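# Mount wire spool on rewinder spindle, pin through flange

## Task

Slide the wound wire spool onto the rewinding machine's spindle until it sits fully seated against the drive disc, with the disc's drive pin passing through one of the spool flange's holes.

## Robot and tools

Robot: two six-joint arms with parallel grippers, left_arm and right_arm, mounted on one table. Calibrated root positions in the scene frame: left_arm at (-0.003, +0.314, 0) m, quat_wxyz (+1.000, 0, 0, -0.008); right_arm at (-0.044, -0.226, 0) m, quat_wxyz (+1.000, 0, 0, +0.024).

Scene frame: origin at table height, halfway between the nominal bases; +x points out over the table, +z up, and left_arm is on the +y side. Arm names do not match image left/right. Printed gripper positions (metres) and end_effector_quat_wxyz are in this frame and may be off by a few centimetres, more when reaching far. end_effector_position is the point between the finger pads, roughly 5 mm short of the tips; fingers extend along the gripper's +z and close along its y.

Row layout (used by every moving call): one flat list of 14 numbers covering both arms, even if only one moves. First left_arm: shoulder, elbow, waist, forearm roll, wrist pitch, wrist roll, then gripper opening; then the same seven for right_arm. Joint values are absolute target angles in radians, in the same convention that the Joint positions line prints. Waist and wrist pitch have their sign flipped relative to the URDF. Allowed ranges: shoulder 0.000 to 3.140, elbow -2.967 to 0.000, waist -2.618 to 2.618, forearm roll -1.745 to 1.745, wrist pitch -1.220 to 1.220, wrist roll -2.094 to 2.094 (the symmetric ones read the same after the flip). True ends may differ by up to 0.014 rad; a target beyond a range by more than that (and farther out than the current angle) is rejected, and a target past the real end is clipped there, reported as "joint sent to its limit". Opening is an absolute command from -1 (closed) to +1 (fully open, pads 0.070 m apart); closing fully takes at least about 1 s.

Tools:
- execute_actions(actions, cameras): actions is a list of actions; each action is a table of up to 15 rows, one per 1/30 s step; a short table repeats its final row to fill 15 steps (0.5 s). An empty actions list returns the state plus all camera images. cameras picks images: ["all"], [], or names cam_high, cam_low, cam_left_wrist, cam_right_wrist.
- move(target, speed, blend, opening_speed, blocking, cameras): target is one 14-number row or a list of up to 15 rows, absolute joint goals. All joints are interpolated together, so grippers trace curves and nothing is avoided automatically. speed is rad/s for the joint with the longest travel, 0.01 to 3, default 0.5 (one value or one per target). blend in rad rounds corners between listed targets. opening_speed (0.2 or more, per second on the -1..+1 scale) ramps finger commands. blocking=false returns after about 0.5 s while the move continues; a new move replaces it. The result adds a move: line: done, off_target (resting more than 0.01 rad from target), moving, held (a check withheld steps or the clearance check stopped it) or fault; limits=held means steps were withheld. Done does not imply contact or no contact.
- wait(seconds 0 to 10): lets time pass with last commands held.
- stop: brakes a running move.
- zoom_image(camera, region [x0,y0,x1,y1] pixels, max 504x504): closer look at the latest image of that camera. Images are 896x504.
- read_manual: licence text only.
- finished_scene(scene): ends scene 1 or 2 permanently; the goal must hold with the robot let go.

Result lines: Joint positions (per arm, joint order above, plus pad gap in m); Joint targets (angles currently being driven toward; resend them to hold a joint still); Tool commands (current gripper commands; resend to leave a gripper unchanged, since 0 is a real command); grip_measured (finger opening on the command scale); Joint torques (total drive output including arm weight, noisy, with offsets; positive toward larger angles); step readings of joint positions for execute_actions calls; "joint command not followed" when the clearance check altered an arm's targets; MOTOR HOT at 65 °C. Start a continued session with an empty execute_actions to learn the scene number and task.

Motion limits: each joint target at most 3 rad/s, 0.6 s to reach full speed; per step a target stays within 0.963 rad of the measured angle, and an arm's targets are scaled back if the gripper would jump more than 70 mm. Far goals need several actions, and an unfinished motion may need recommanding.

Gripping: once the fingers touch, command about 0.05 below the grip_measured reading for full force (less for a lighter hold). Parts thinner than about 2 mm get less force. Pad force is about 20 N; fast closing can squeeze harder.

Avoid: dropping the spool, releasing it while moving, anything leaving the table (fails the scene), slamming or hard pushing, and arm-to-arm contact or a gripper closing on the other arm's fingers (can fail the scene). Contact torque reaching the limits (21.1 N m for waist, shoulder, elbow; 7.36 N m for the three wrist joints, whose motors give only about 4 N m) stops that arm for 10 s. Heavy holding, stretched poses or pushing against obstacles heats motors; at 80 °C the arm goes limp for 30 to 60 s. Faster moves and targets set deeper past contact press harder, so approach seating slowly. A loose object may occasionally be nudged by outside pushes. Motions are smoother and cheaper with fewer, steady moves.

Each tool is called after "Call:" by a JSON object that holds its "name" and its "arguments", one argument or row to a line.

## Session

Call:
{"name": "execute_actions", "arguments": {
  "actions": []
}}

Scene clock: 0.00 s.
left_arm: end_effector_position=(+0.2525, -0.0762, +0.3904) grip_measured=+0.99 end_effector_quat_wxyz=(+0.428, +0.574, +0.626, -0.309) | right_arm: end_effector_position=(+0.2820, -0.3620, +0.2096) grip_measured=+0.99 end_effector_quat_wxyz=(+0.307, +0.172, +0.932, -0.087)
Joint names: [shoulder, elbow, waist, forearm roll, wrist pitch, wrist roll]
Joint positions: left_arm=[1.626 -1.8 0.721 -0.709 -0.946 0.895 0.07] | right_arm=[1.324 -1.07 0.402 -0.092 -0.758 0.057 0.07]
Joint torques (N m): no reading
Motor temperatures (°C): left_arm=[31 30 33 33 32 29] | right_arm=[37 31 29 35 36 28]
Joint targets: left_arm=[1.626 -1.800 0.721 -0.709 -0.946 0.895] | right_arm=[1.324 -1.070 0.402 -0.092 -0.758 0.057]
Tool commands: left_gripper/opening=+1.0 right_gripper/opening=+1.0

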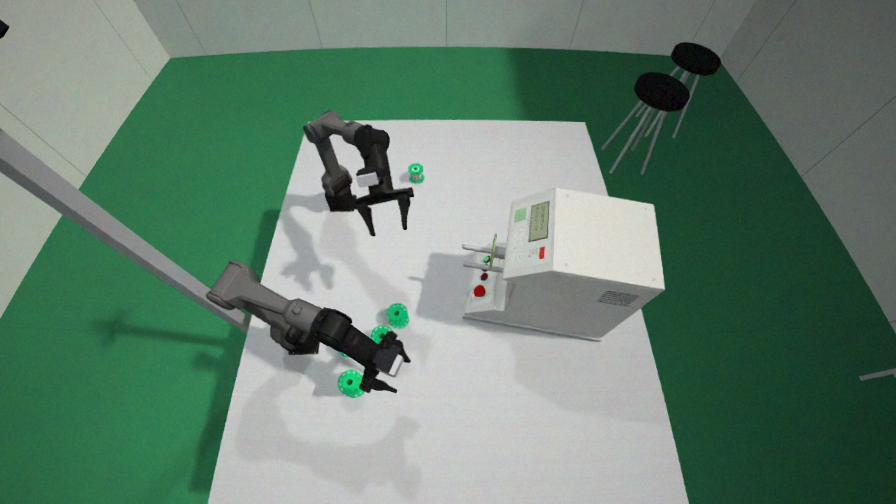

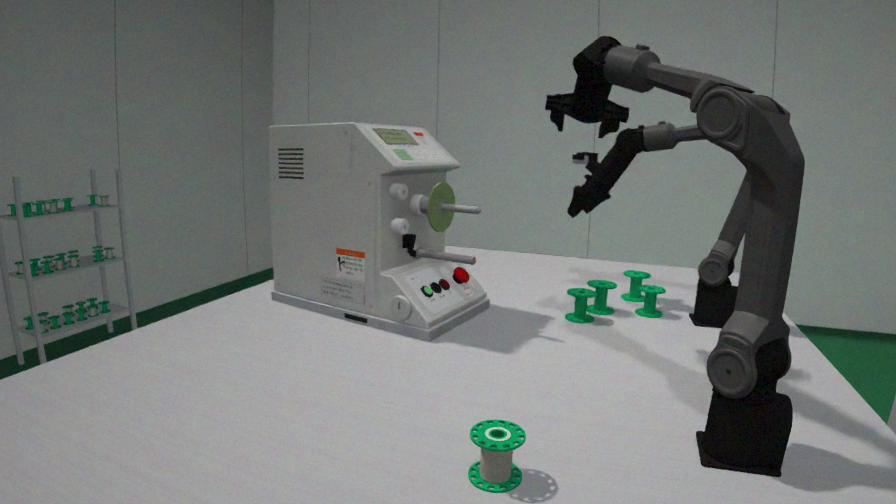

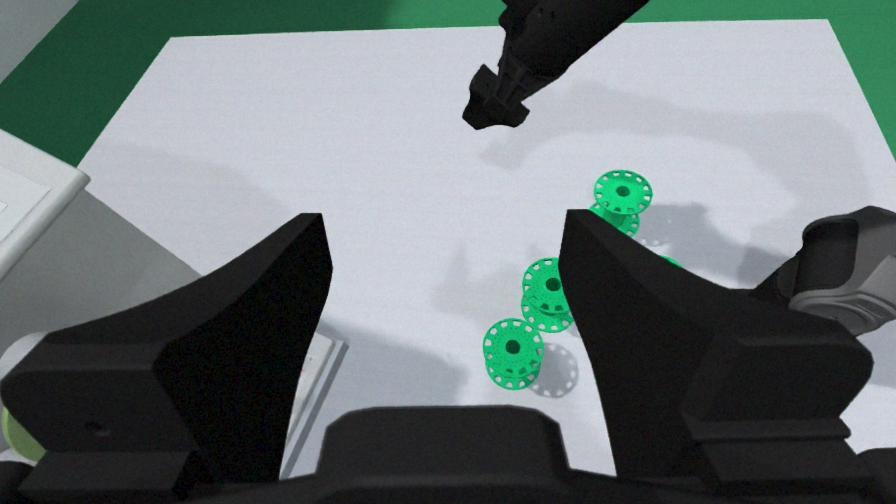

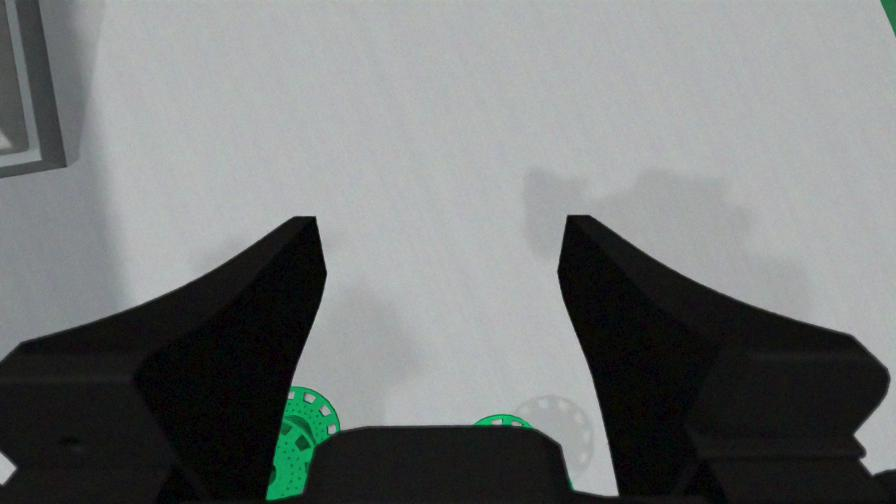

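Call:
{"name": "zoom_image", "arguments": {
  "camera": "cam_high",
  "region": [440, 215, 530, 305]
}}

Call:
{"name": "zoom_image", "arguments": {
  "camera": "cam_low",
  "region": [370, 160, 510, 300]
}}

Call:
{"name": "zoom_image", "arguments": {
  "camera": "cam_high",
  "region": [386, 140, 446, 200]
}}

Scaled by 5.600 from the camera's 896x504 image, which has a finer 1280x720 frame.

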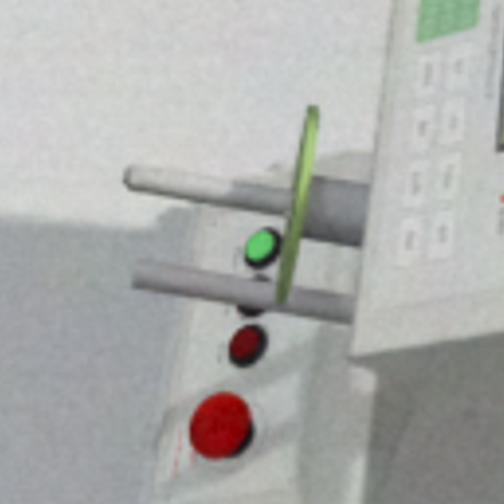

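Scaled by 3.600 from the camera's 896x504 image, which has a finer 1280x720 frame.

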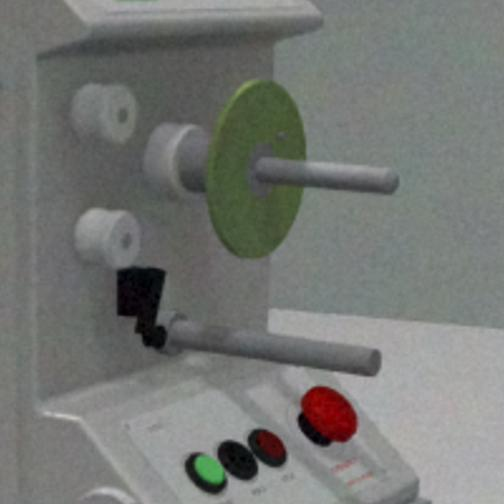

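Scaled by 8.400 from the camera's 896x504 image, which has a finer 1280x720 frame.

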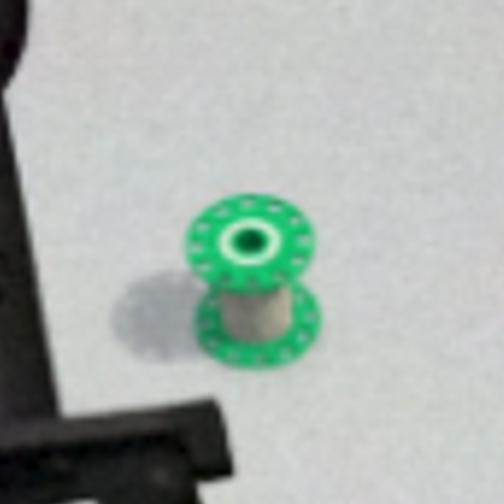

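Call:
{"name": "move", "arguments": {
  "target": [
    [1.3254,-1.4848,0.502,0,-0.736,0,-0.10,1.324,-1.07,0.402,-0.092,-0.758,0.057,1.0],
    [1.3254,-1.4848,0.502,0,-0.736,0,-0.10,1.3408,-0.95,-0.999,0,0.0655,0,1.0]
  ],
  "speed": [1.0,1.0],
  "cameras": ["all"]
}}

Scene clock: 34.97 s.
left_arm: end_effector_position=(+0.3464, +0.1149, +0.3848) grip_measured=-0.10 end_effector_quat_wxyz=(+0.498, +0.219, +0.829, -0.132) | right_arm: end_effector_position=(+0.1732, +0.1501, +0.3007) grip_measured=+0.99 end_effector_quat_wxyz=(+0.536, -0.393, +0.681, +0.309)
Joint names: [shoulder, elbow, waist, forearm roll, wrist pitch, wrist roll]
Joint positions: left_arm=[1.325 -1.485 0.502 0 -0.736 -0.001 0.032] | right_arm=[1.34 -0.95 -0.999 -0.001 0.066 0.001 0.07]
Joint torques (N m): left_arm=[-2.99 -8.2 1.18 0.02 0.59 0.21] | right_arm=[-2.17 -5.4 1.08 0.14 1.02 -0.12]
Joint targets: left_arm=[1.325 -1.485 0.502 0.000 -0.736 0.000] | right_arm=[1.341 -0.950 -0.999 0.000 0.065 0.000]
move: done

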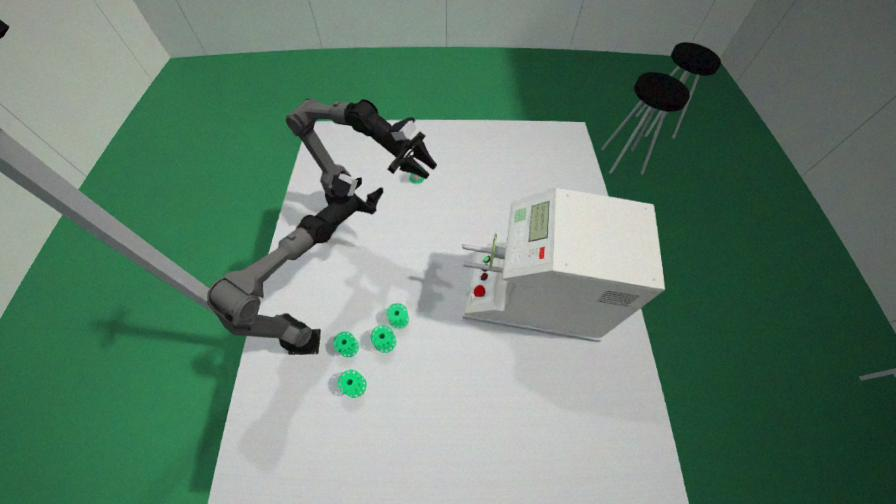

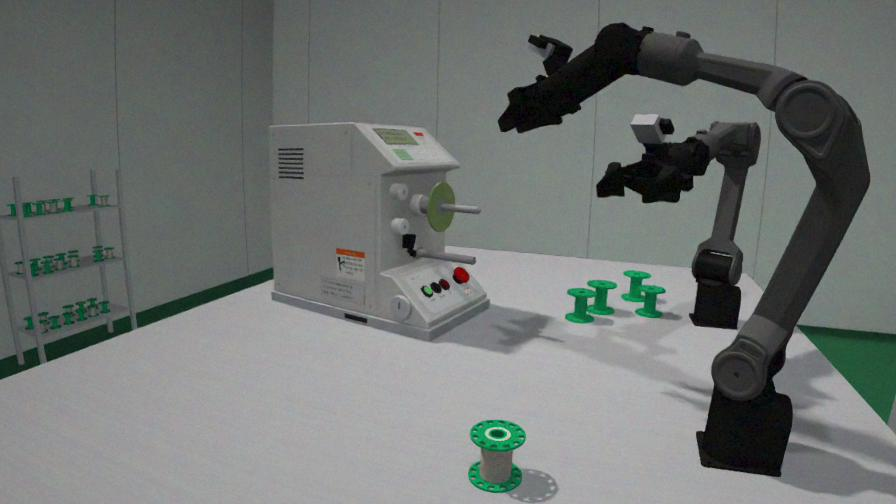

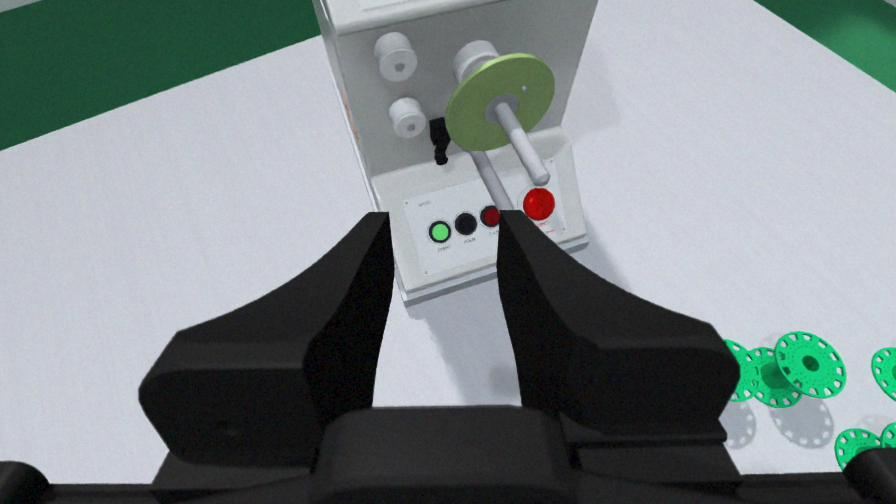

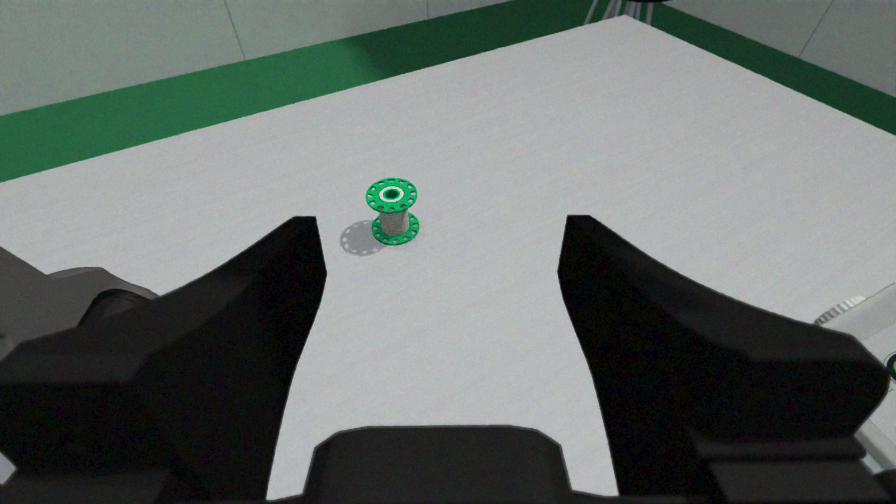

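Call:
{"name": "zoom_image", "arguments": {
  "camera": "cam_left_wrist",
  "region": [430, 40, 590, 200]
}}

Scaled by 3.150 from the camera's 896x504 image, which has a finer 1280x720 frame.

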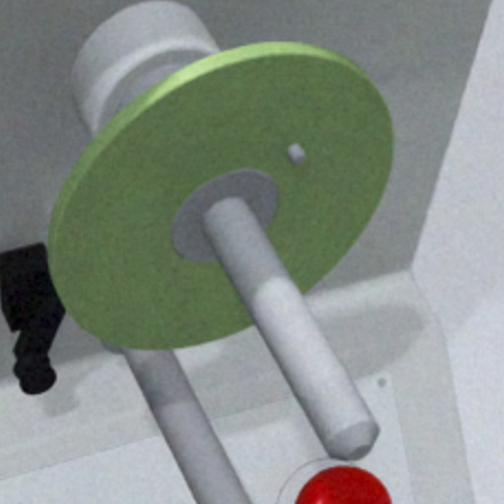

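Call:
{"name": "move", "arguments": {
  "target": [1.3254,-1.4848,0.502,0,-0.736,0,-0.10,2.2614,-1.4471,-1.0777,0,0.378,0,1.0],
  "speed": 0.8,
  "cameras": ["cam_low","cam_right_wrist"]
}}

Scene clock: 58.93 s.
left_arm: end_effector_position=(+0.3464, +0.1149, +0.3848) grip_measured=-0.10 end_effector_quat_wxyz=(+0.498, +0.219, +0.829, -0.132) | right_arm: end_effector_position=(+0.2227, +0.3332, +0.0895) grip_measured=+0.99 end_effector_quat_wxyz=(+0.485, -0.437, +0.693, +0.306)
Joint names: [shoulder, elbow, waist, forearm roll, wrist pitch, wrist roll]
Joint positions: left_arm=[1.325 -1.485 0.502 0 -0.736 -0.001 0.031] | right_arm=[2.262 -1.447 -1.078 -0.001 0.378 0.001 0.07]
Joint torques (N m): left_arm=[-3.03 -7.64 1.12 -0.06 0.64 0.13] | right_arm=[-7.67 -6.37 0.88 0.05 1.21 -0.03]
Joint targets: left_arm=[1.325 -1.485 0.502 0.000 -0.736 0.000] | right_arm=[2.261 -1.447 -1.078 0.000 0.378 0.000]
move: done
Images, in order (width x height): cam_low 896x504, cam_right_wrist 896x504.

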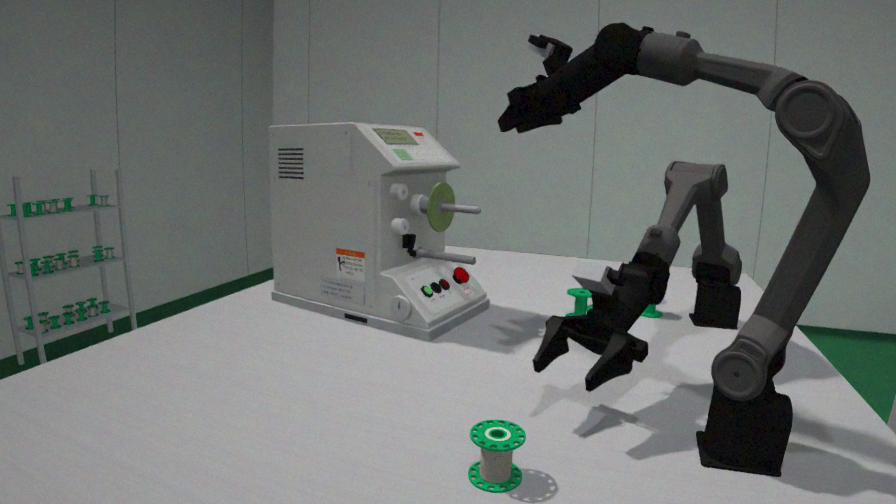

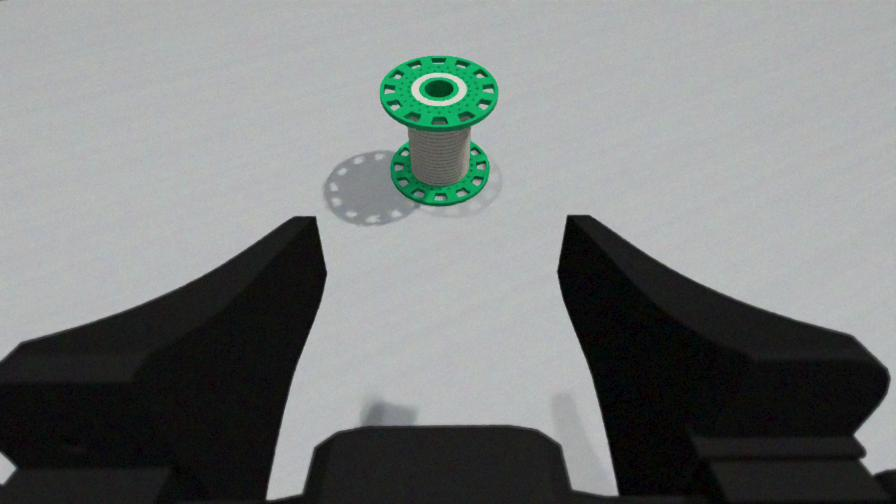

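Call:
{"name": "move", "arguments": {
  "target": [1.3254,-1.4848,0.502,0,-0.736,0,-0.10,2.5120,-1.6884,-1.0800,0,0.3873,0,1.0],
  "speed": 0.5,
  "cameras": ["cam_low","cam_right_wrist"]
}}

Call:
{"name": "zoom_image", "arguments": {
  "camera": "cam_low",
  "region": [440, 380, 660, 504]
}}

Scene clock: 68.90 s.
left_arm: end_effector_position=(+0.3464, +0.1149, +0.3848) grip_measured=-0.10 end_effector_quat_wxyz=(+0.498, +0.219, +0.829, -0.132) | right_arm: end_effector_position=(+0.2389, +0.3700, +0.0295) grip_measured=+0.99 end_effector_quat_wxyz=(+0.485, -0.438, +0.693, +0.306)
Joint names: [shoulder, elbow, waist, forearm roll, wrist pitch, wrist roll]
Joint positions: left_arm=[1.325 -1.485 0.502 0 -0.736 -0.001 0.032] | right_arm=[2.513 -1.689 -1.08 -0.001 0.387 0.001 0.07]
Joint torques (N m): left_arm=[-3.11 -7.09 1.08 -0.1 0.68 0.06] | right_arm=[-8.37 -4.95 -0.02 -0.04 1.18 -0.05]
Joint targets: left_arm=[1.325 -1.485 0.502 0.000 -0.736 0.000] | right_arm=[2.512 -1.688 -1.080 0.000 0.387 0.000]
move: done
Images, in order (width x height): cam_low 896x504, cam_right_wrist 896x504.

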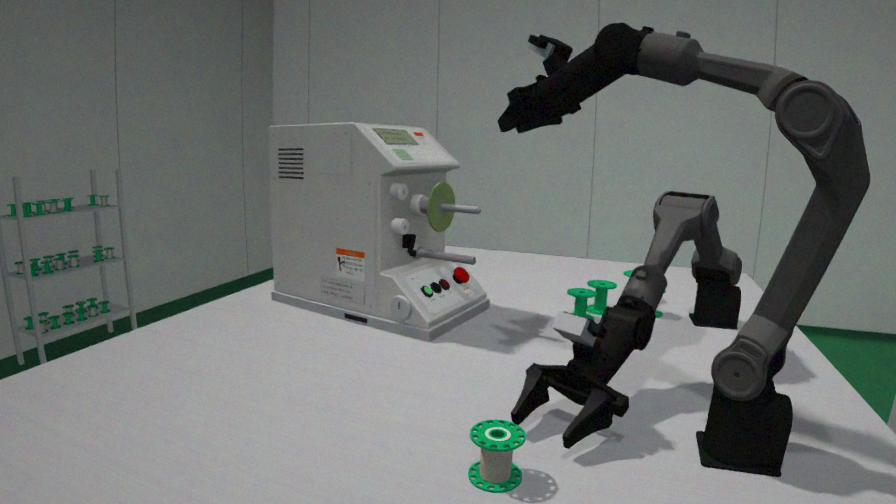

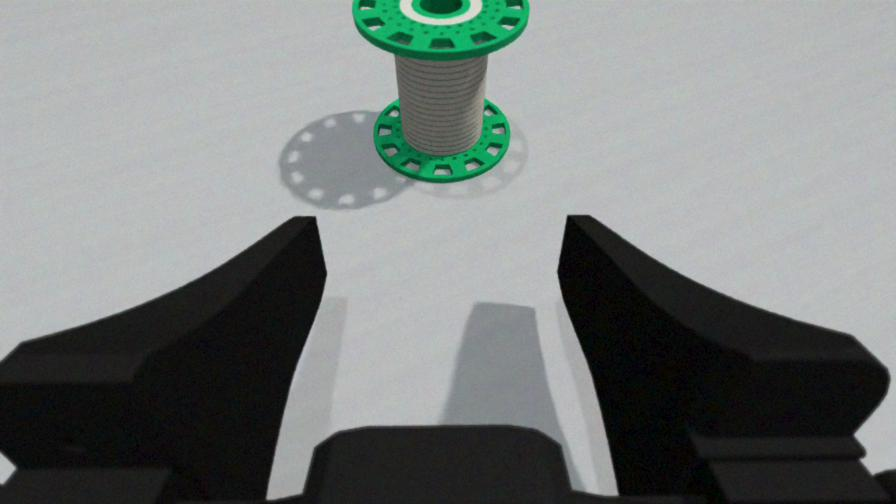

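Scaled by 2.291 from the camera's 896x504 image, which has a finer 1280x720 frame.

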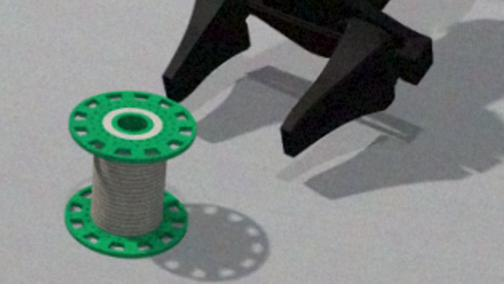

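Call:
{"name": "move", "arguments": {
  "target": [
    [1.3254,-1.4848,0.502,0,-0.736,0,-0.10,2.6306,-1.9196,-1.0805,0,0.2747,0,1.0],
    [1.3254,-1.4848,0.502,0,-0.736,0,-0.10,2.7157,-2.1074,-1.0805,0,0.1720,0,1.0],
    [1.3254,-1.4848,0.502,0,-0.736,0,-0.10,2.7982,-2.2876,-1.0805,0,0.0743,0,1.0],
    [1.3254,-1.4848,0.502,0,-0.736,0,-0.10,2.9083,-2.5262,-1.0805,0,-0.0542,0,1.0]
  ],
  "speed": [0.4,0.35,0.3,0.25],
  "blend": 0.03,
  "cameras": ["cam_low","cam_right_wrist"]
}}

Call:
{"name": "zoom_image", "arguments": {
  "camera": "cam_low",
  "region": [420, 380, 640, 504]
}}

Scene clock: 78.67 s.
left_arm: end_effector_position=(+0.3464, +0.1149, +0.3848) grip_measured=-0.10 end_effector_quat_wxyz=(+0.498, +0.219, +0.829, -0.132) | right_arm: end_effector_position=(+0.2726, +0.4408, +0.0230) grip_measured=+0.99 end_effector_quat_wxyz=(+0.485, -0.438, +0.692, +0.306)
Joint names: [shoulder, elbow, waist, forearm roll, wrist pitch, wrist roll]
Joint positions: left_arm=[1.325 -1.485 0.502 0 -0.736 -0.001 0.032] | right_arm=[2.909 -2.528 -1.08 -0.001 -0.055 0.001 0.07]
Joint torques (N m): left_arm=[-3.2 -6.2 0.99 -0.06 0.7 -0.05] | right_arm=[-8.92 -5.82 0.05 -0.04 1.24 -0.08]
Motor temperatures (°C): left_arm=[32 32 33 33 33 29] | right_arm=[42 33 29 35 38 28]
Joint targets: left_arm=[1.325 -1.485 0.502 0.000 -0.736 0.000] | right_arm=[2.908 -2.526 -1.080 0.000 -0.054 0.000]
move: done
Images, in order (width x height): cam_low 896x504, cam_right_wrist 896x504.

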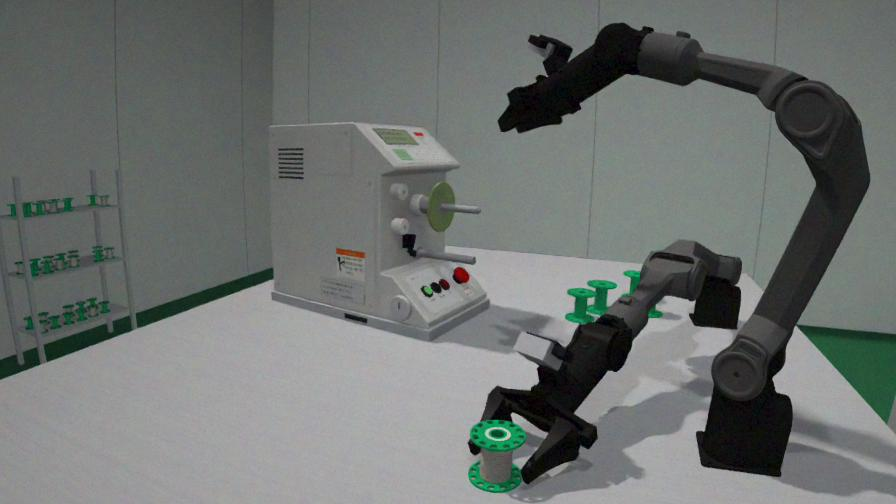

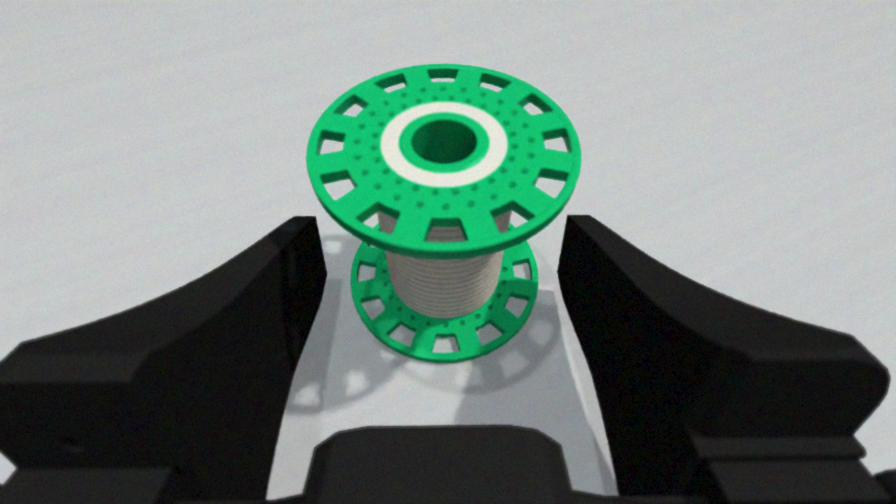

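Scaled by 2.291 from the camera's 896x504 image, which has a finer 1280x720 frame.

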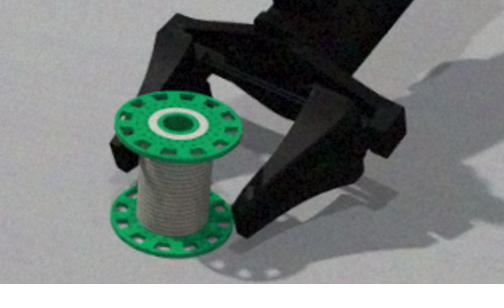

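Call:
{"name": "move", "arguments": {
  "target": [
    [1.3254,-1.4848,0.502,0,-0.736,0,-0.10,2.9083,-2.5262,-1.0805,0,-0.0542,0,-0.15],
    [1.3254,-1.4848,0.502,0,-0.736,0,-0.10,2.8916,-2.5188,-1.0805,0,-0.0635,0,-0.15],
    [1.3254,-1.4848,0.2,0,-0.736,0,-0.10,2.5120,-1.6884,-1.0805,0,0.3873,0,-0.15],
    [1.3254,-1.4848,-0.1,0,-0.736,0,-0.10,2.4700,-1.5587,-1.0805,0,0.4750,0,-0.15]
  ],
  "speed": [0.3,0.2,0.5,0.25],
  "opening_speed": 0.8,
  "cameras": ["cam_low","cam_right_wrist"]
}}

Scene clock: 128.10 s.
left_arm: end_effector_position=(+0.3976, +0.3483, +0.3848) grip_measured=-0.10 end_effector_quat_wxyz=(+0.515, -0.037, +0.856, +0.022) | right_arm: end_effector_position=(+0.2302, +0.3517, +0.0230) grip_measured=-0.02 end_effector_quat_wxyz=(+0.485, -0.438, +0.693, +0.306)
Joint names: [shoulder, elbow, waist, forearm roll, wrist pitch, wrist roll]
Joint positions: left_arm=[1.325 -1.485 -0.102 0 -0.736 -0.001 0.032] | right_arm=[2.47 -1.558 -1.08 -0.001 0.475 0.001 0.034]
Joint torques (N m): left_arm=[-3.3 -6.04 1.18 -0.08 0.66 -0.1] | right_arm=[-8.97 -6.03 0.36 0 1.52 -0.11]
Motor temperatures (°C): left_arm=[32 31 33 33 33 29] | right_arm=[49 33 29 35 39 28]
Joint targets: left_arm=[1.325 -1.485 -0.100 0.000 -0.736 0.000] | right_arm=[2.470 -1.559 -1.080 0.000 0.475 0.000]
move: done
Images, in order (width x height): cam_low 896x504, cam_right_wrist 896x504.

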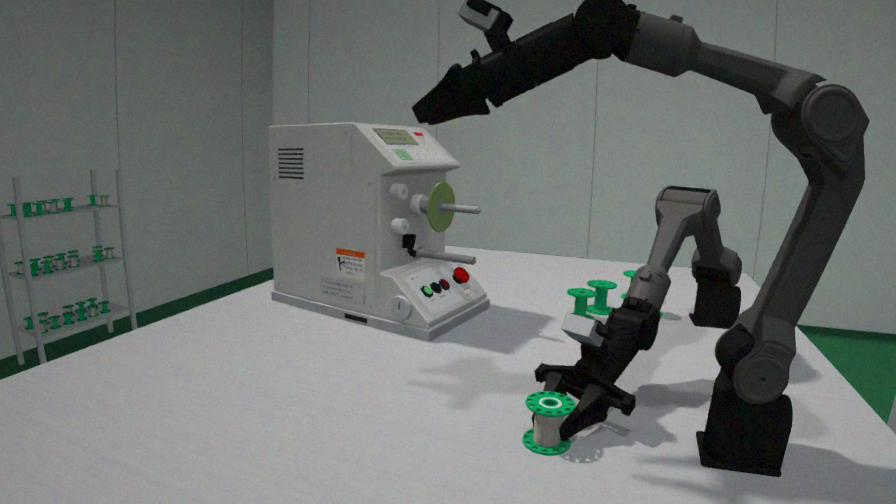

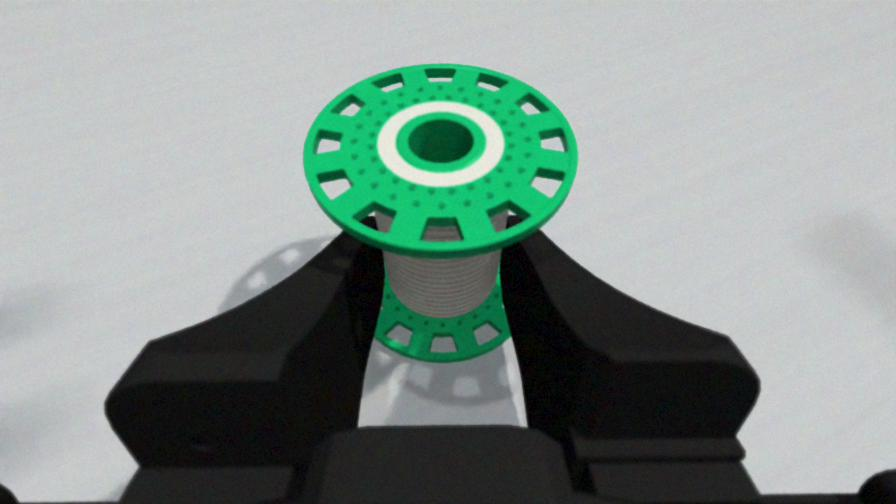

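Call:
{"name": "move", "arguments": {
  "target": [
    [1.3254,-1.4848,-0.1,0,-0.736,0,-0.10,2.4700,-1.5587,-1.0805,0,0.4750,0,1.0],
    [1.3254,-1.4848,-0.1,0,-0.736,0,-0.10,2.4822,-1.5869,-1.1631,0.5174,0.5052,-0.3723,1.0],
    [1.3254,-1.4848,-0.1,0,-0.736,0,-0.10,2.4822,-1.5869,-1.1631,0.5174,0.5052,-0.3723,-0.15]
  ],
  "speed": 0.5,
  "opening_speed": 0.8,
  "cameras": ["cam_right_wrist"]
}}

Scene clock: 135.60 s.
left_arm: end_effector_position=(+0.3976, +0.3480, +0.3848) grip_measured=-0.10 end_effector_quat_wxyz=(+0.515, -0.037, +0.856, +0.022) | right_arm: end_effector_position=(+0.2300, +0.3515, +0.0232) grip_measured=-0.01 end_effector_quat_wxyz=(+0.509, -0.376, +0.728, +0.263)
Joint names: [shoulder, elbow, waist, forearm roll, wrist pitch, wrist roll]
Joint positions: left_arm=[1.325 -1.485 -0.101 0 -0.736 -0.001 0.031] | right_arm=[2.482 -1.586 -1.163 0.518 0.505 -0.373 0.035]
Joint torques (N m): left_arm=[-3.39 -6.4 1.12 -0.02 0.63 -0.08] | right_arm=[-7.27 -5.82 0.87 -0.11 1.12 -0.03]
Joint targets: left_arm=[1.325 -1.485 -0.100 0.000 -0.736 0.000] | right_arm=[2.482 -1.587 -1.163 0.517 0.505 -0.372]
move: done
Images, in order (width x height): cam_right_wrist 896x504.

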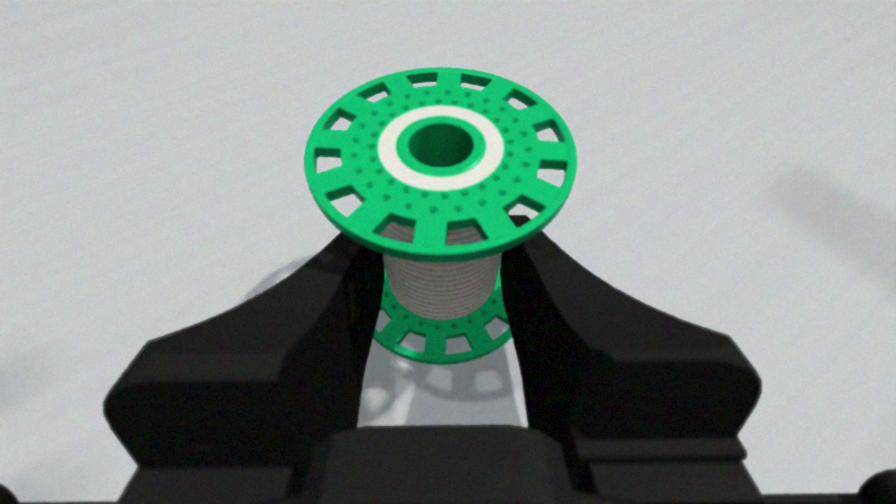

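Call:
{"name": "move", "arguments": {
  "target": [
    [1.3254,-1.4848,-0.1,0,-0.736,0,-0.10,1.7963,-0.7433,-1.05,0.2,0.6167,-0.15,-0.15],
    [1.3254,-1.4848,-0.1,0,-0.736,0,-0.10,1.6,-1.2,0.1,-1.3,1.12,-0.6,-0.15],
    [1.3254,-1.4848,0.502,0,-0.736,0,-0.10,1.8644,-1.1619,0.0040,-1.3181,1.0967,-0.6845,-0.15]
  ],
  "speed": [0.7,0.9,0.4],
  "blend": [0.1,0.0,0.0],
  "cameras": ["all"]
}}

Scene clock: 146.97 s.
left_arm: end_effector_position=(+0.3460, +0.1141, +0.3848) grip_measured=-0.10 end_effector_quat_wxyz=(+0.498, +0.220, +0.829, -0.133) | right_arm: end_effector_position=(+0.3943, -0.0157, +0.2360) grip_measured=-0.01 end_effector_quat_wxyz=(-0.655, +0.717, -0.166, +0.171)
Joint names: [shoulder, elbow, waist, forearm roll, wrist pitch, wrist roll]
Joint positions: left_arm=[1.325 -1.485 0.504 0 -0.736 -0.001 0.031] | right_arm=[1.866 -1.161 0.004 -1.319 1.097 -0.684 0.035]
Joint torques (N m): left_arm=[-3.52 -6.99 -0.31 0.03 0.58 -0.04] | right_arm=[-6.22 -5.98 1.13 1.44 1.18 0.04]
Joint targets: left_arm=[1.325 -1.485 0.502 0.000 -0.736 0.000] | right_arm=[1.864 -1.162 0.004 -1.318 1.097 -0.685]
move: done

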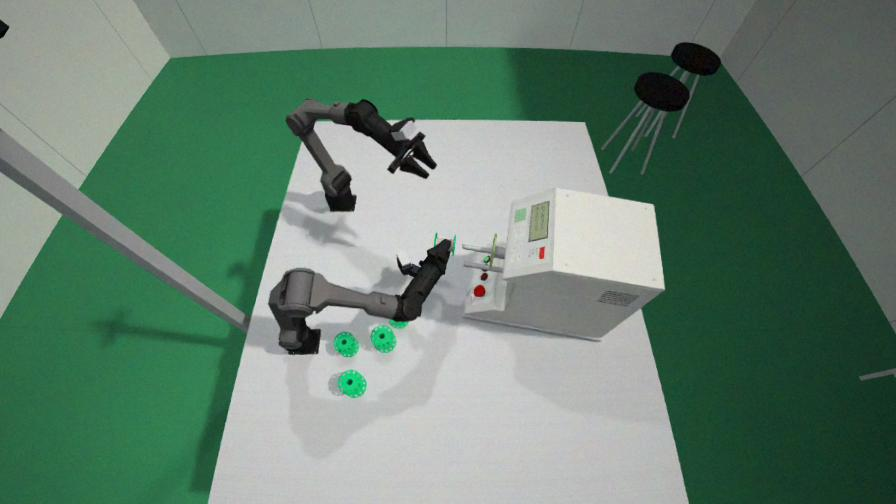

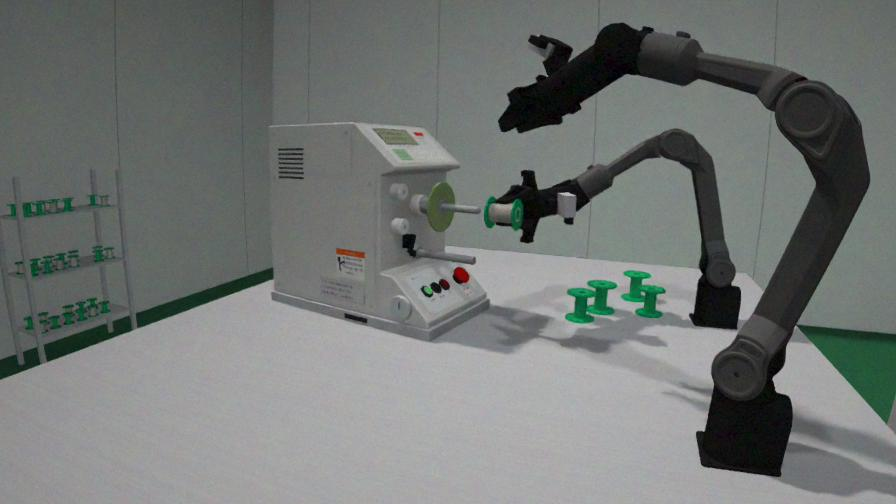

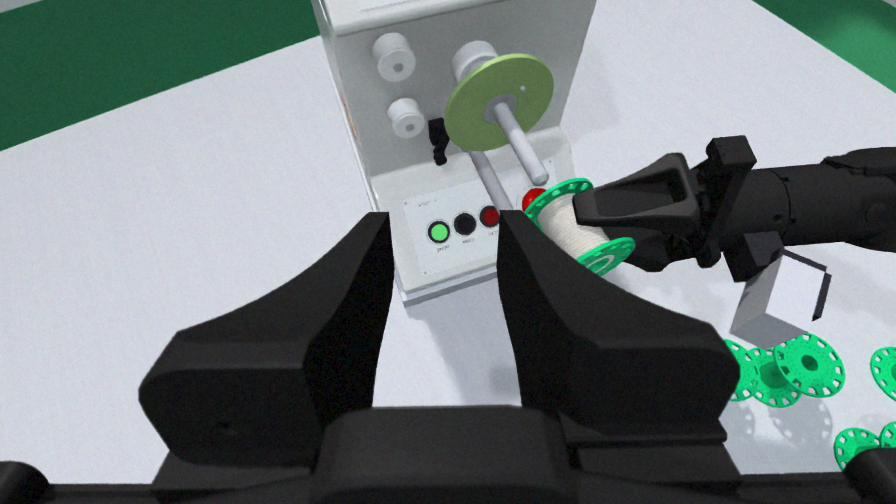

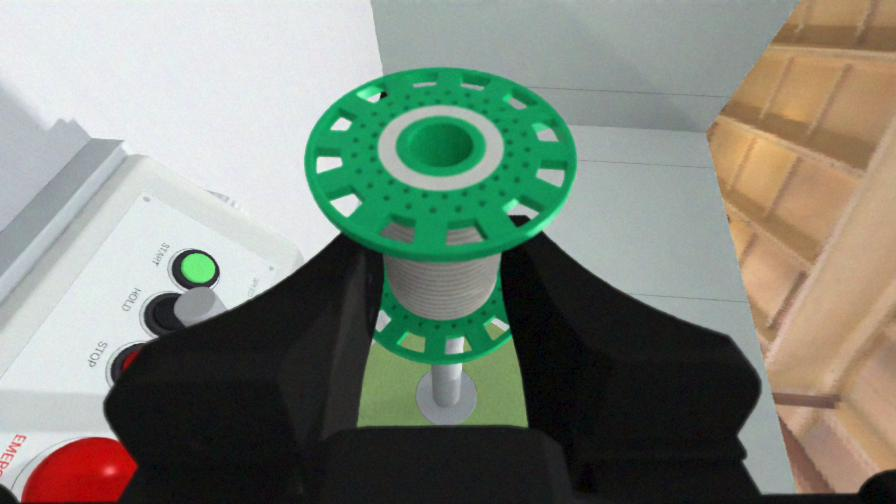

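Call:
{"name": "zoom_image", "arguments": {
  "camera": "cam_right_wrist",
  "region": [360, 290, 530, 430]
}}

Call:
{"name": "zoom_image", "arguments": {
  "camera": "cam_left_wrist",
  "region": [470, 120, 650, 290]
}}

Call:
{"name": "zoom_image", "arguments": {
  "camera": "cam_low",
  "region": [400, 160, 560, 260]
}}

Scaled by 2.965 from the camera's 896x504 image, which has a finer 1280x720 frame.

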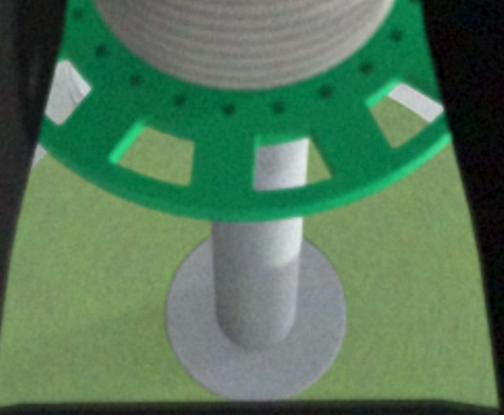

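Scaled by 2.800 from the camera's 896x504 image, which has a finer 1280x720 frame.

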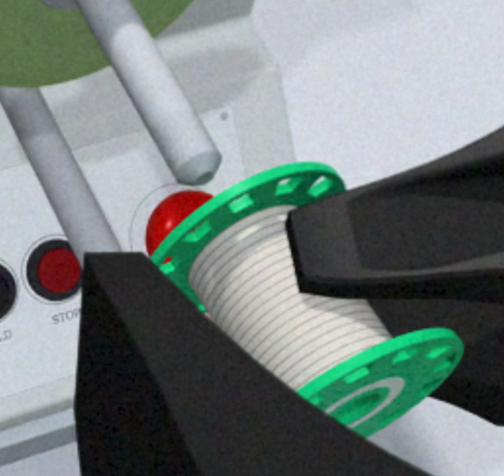

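Scaled by 3.150 from the camera's 896x504 image, which has a finer 1280x720 frame.

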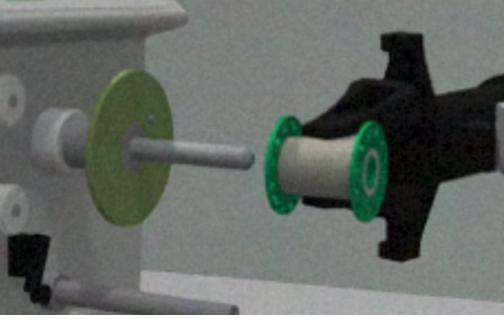

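Call:
{"name": "zoom_image", "arguments": {
  "camera": "cam_high",
  "region": [420, 220, 515, 275]
}}

Scaled by 5.305 from the camera's 896x504 image, which has a finer 1280x720 frame.

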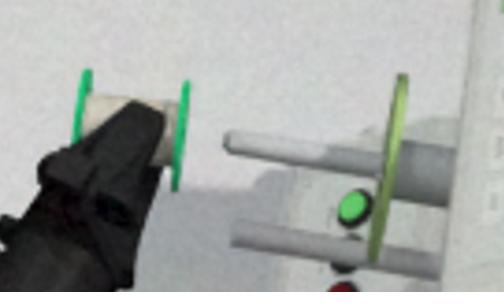

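Call:
{"name": "zoom_image", "arguments": {
  "camera": "cam_left_wrist",
  "region": [510, 165, 640, 285]
}}

Scaled by 3.877 from the camera's 896x504 image, which has a finer 1280x720 frame.

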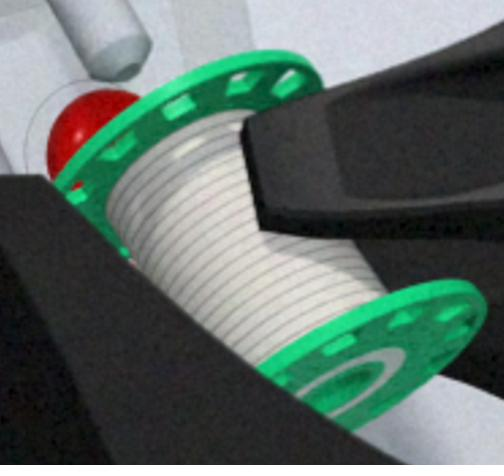

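Call:
{"name": "zoom_image", "arguments": {
  "camera": "cam_high",
  "region": [428, 228, 500, 268]
}}

Call:
{"name": "zoom_image", "arguments": {
  "camera": "cam_low",
  "region": [425, 170, 535, 250]
}}

Scaled by 7.000 from the camera's 896x504 image, which has a finer 1280x720 frame.

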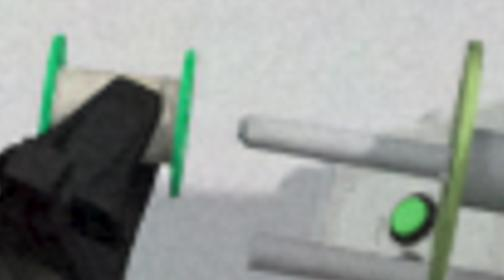

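Scaled by 4.582 from the camera's 896x504 image, which has a finer 1280x720 frame.

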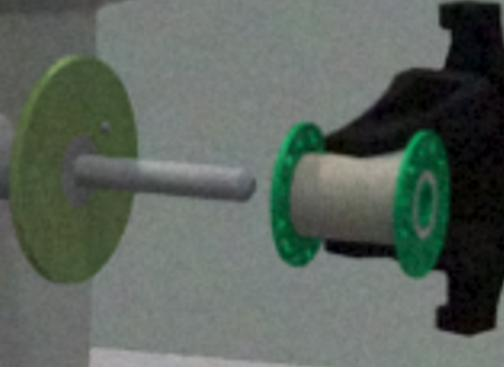

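Call:
{"name": "move", "arguments": {
  "target": [1.3254,-1.4848,0.502,0,-0.736,0,-0.10,1.8709,-1.1814,-0.0100,-1.2864,1.0490,-0.6840,-0.15],
  "speed": 0.2,
  "cameras": ["all"]
}}

Scene clock: 222.70 s.
left_arm: end_effector_position=(+0.3463, +0.1147, +0.3848) grip_measured=-0.10 end_effector_quat_wxyz=(+0.498, +0.219, +0.829, -0.132) | right_arm: end_effector_position=(+0.4057, -0.0155, +0.2393) grip_measured=-0.01 end_effector_quat_wxyz=(-0.651, +0.713, -0.180, +0.186)
Joint names: [shoulder, elbow, waist, forearm roll, wrist pitch, wrist roll]
Joint positions: left_arm=[1.325 -1.485 0.502 0 -0.736 -0.001 0.032] | right_arm=[1.87 -1.181 -0.01 -1.286 1.048 -0.684 0.035]
Joint torques (N m): left_arm=[-3.58 -7.18 -0.25 -0.02 0.58 -0.03] | right_arm=[-5.12 -6.7 0.28 1.22 1.19 0.05]
Motor temperatures (°C): left_arm=[32 31 32 33 33 29] | right_arm=[44 34 29 39 38 28]
Joint targets: left_arm=[1.325 -1.485 0.502 0.000 -0.736 0.000] | right_arm=[1.871 -1.181 -0.010 -1.286 1.049 -0.684]
move: done

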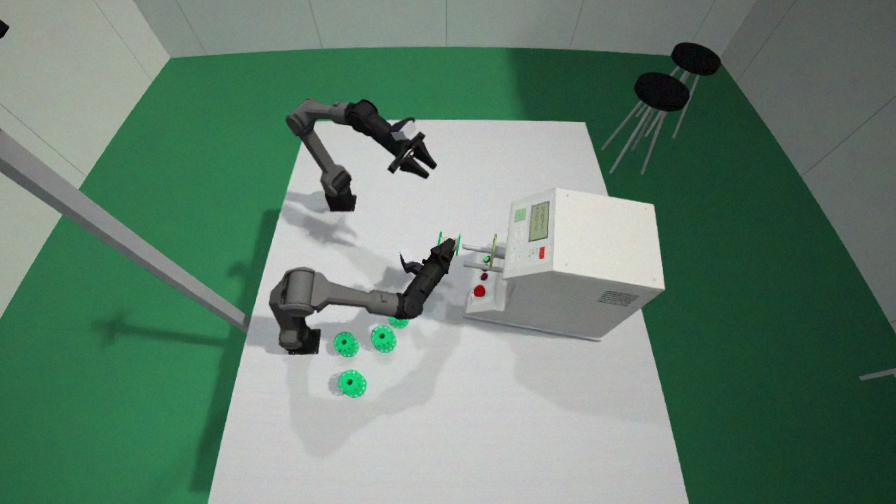

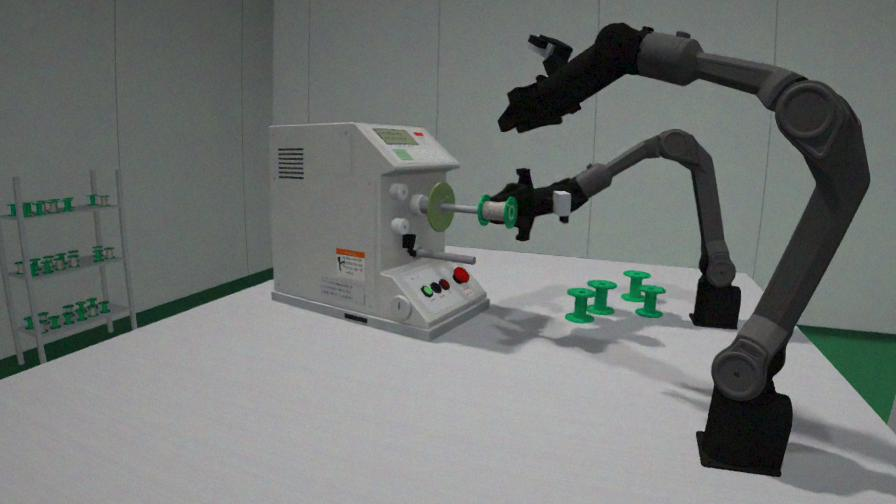

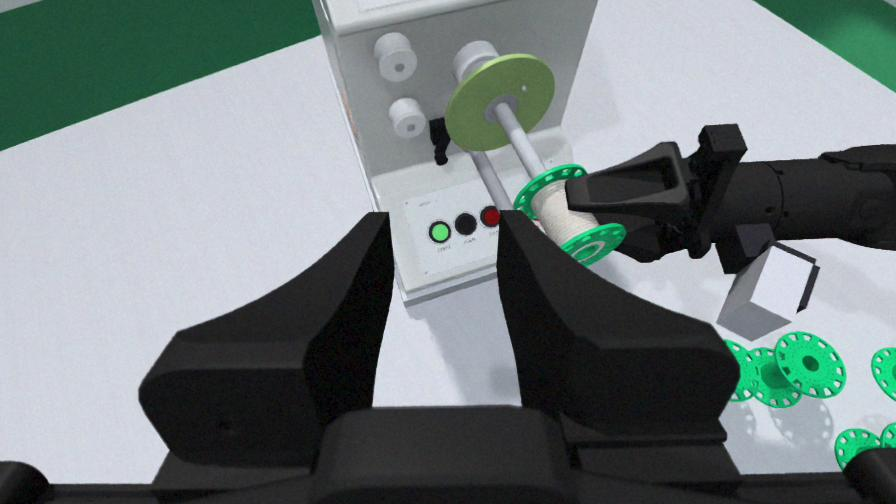

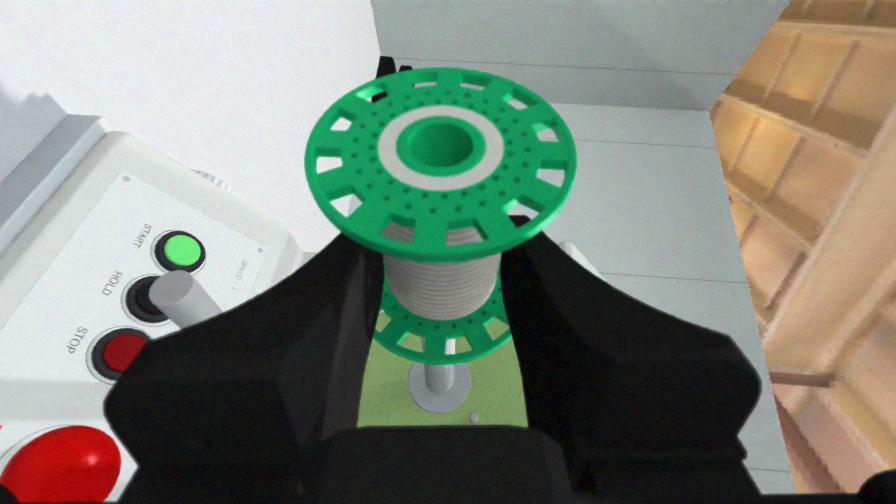

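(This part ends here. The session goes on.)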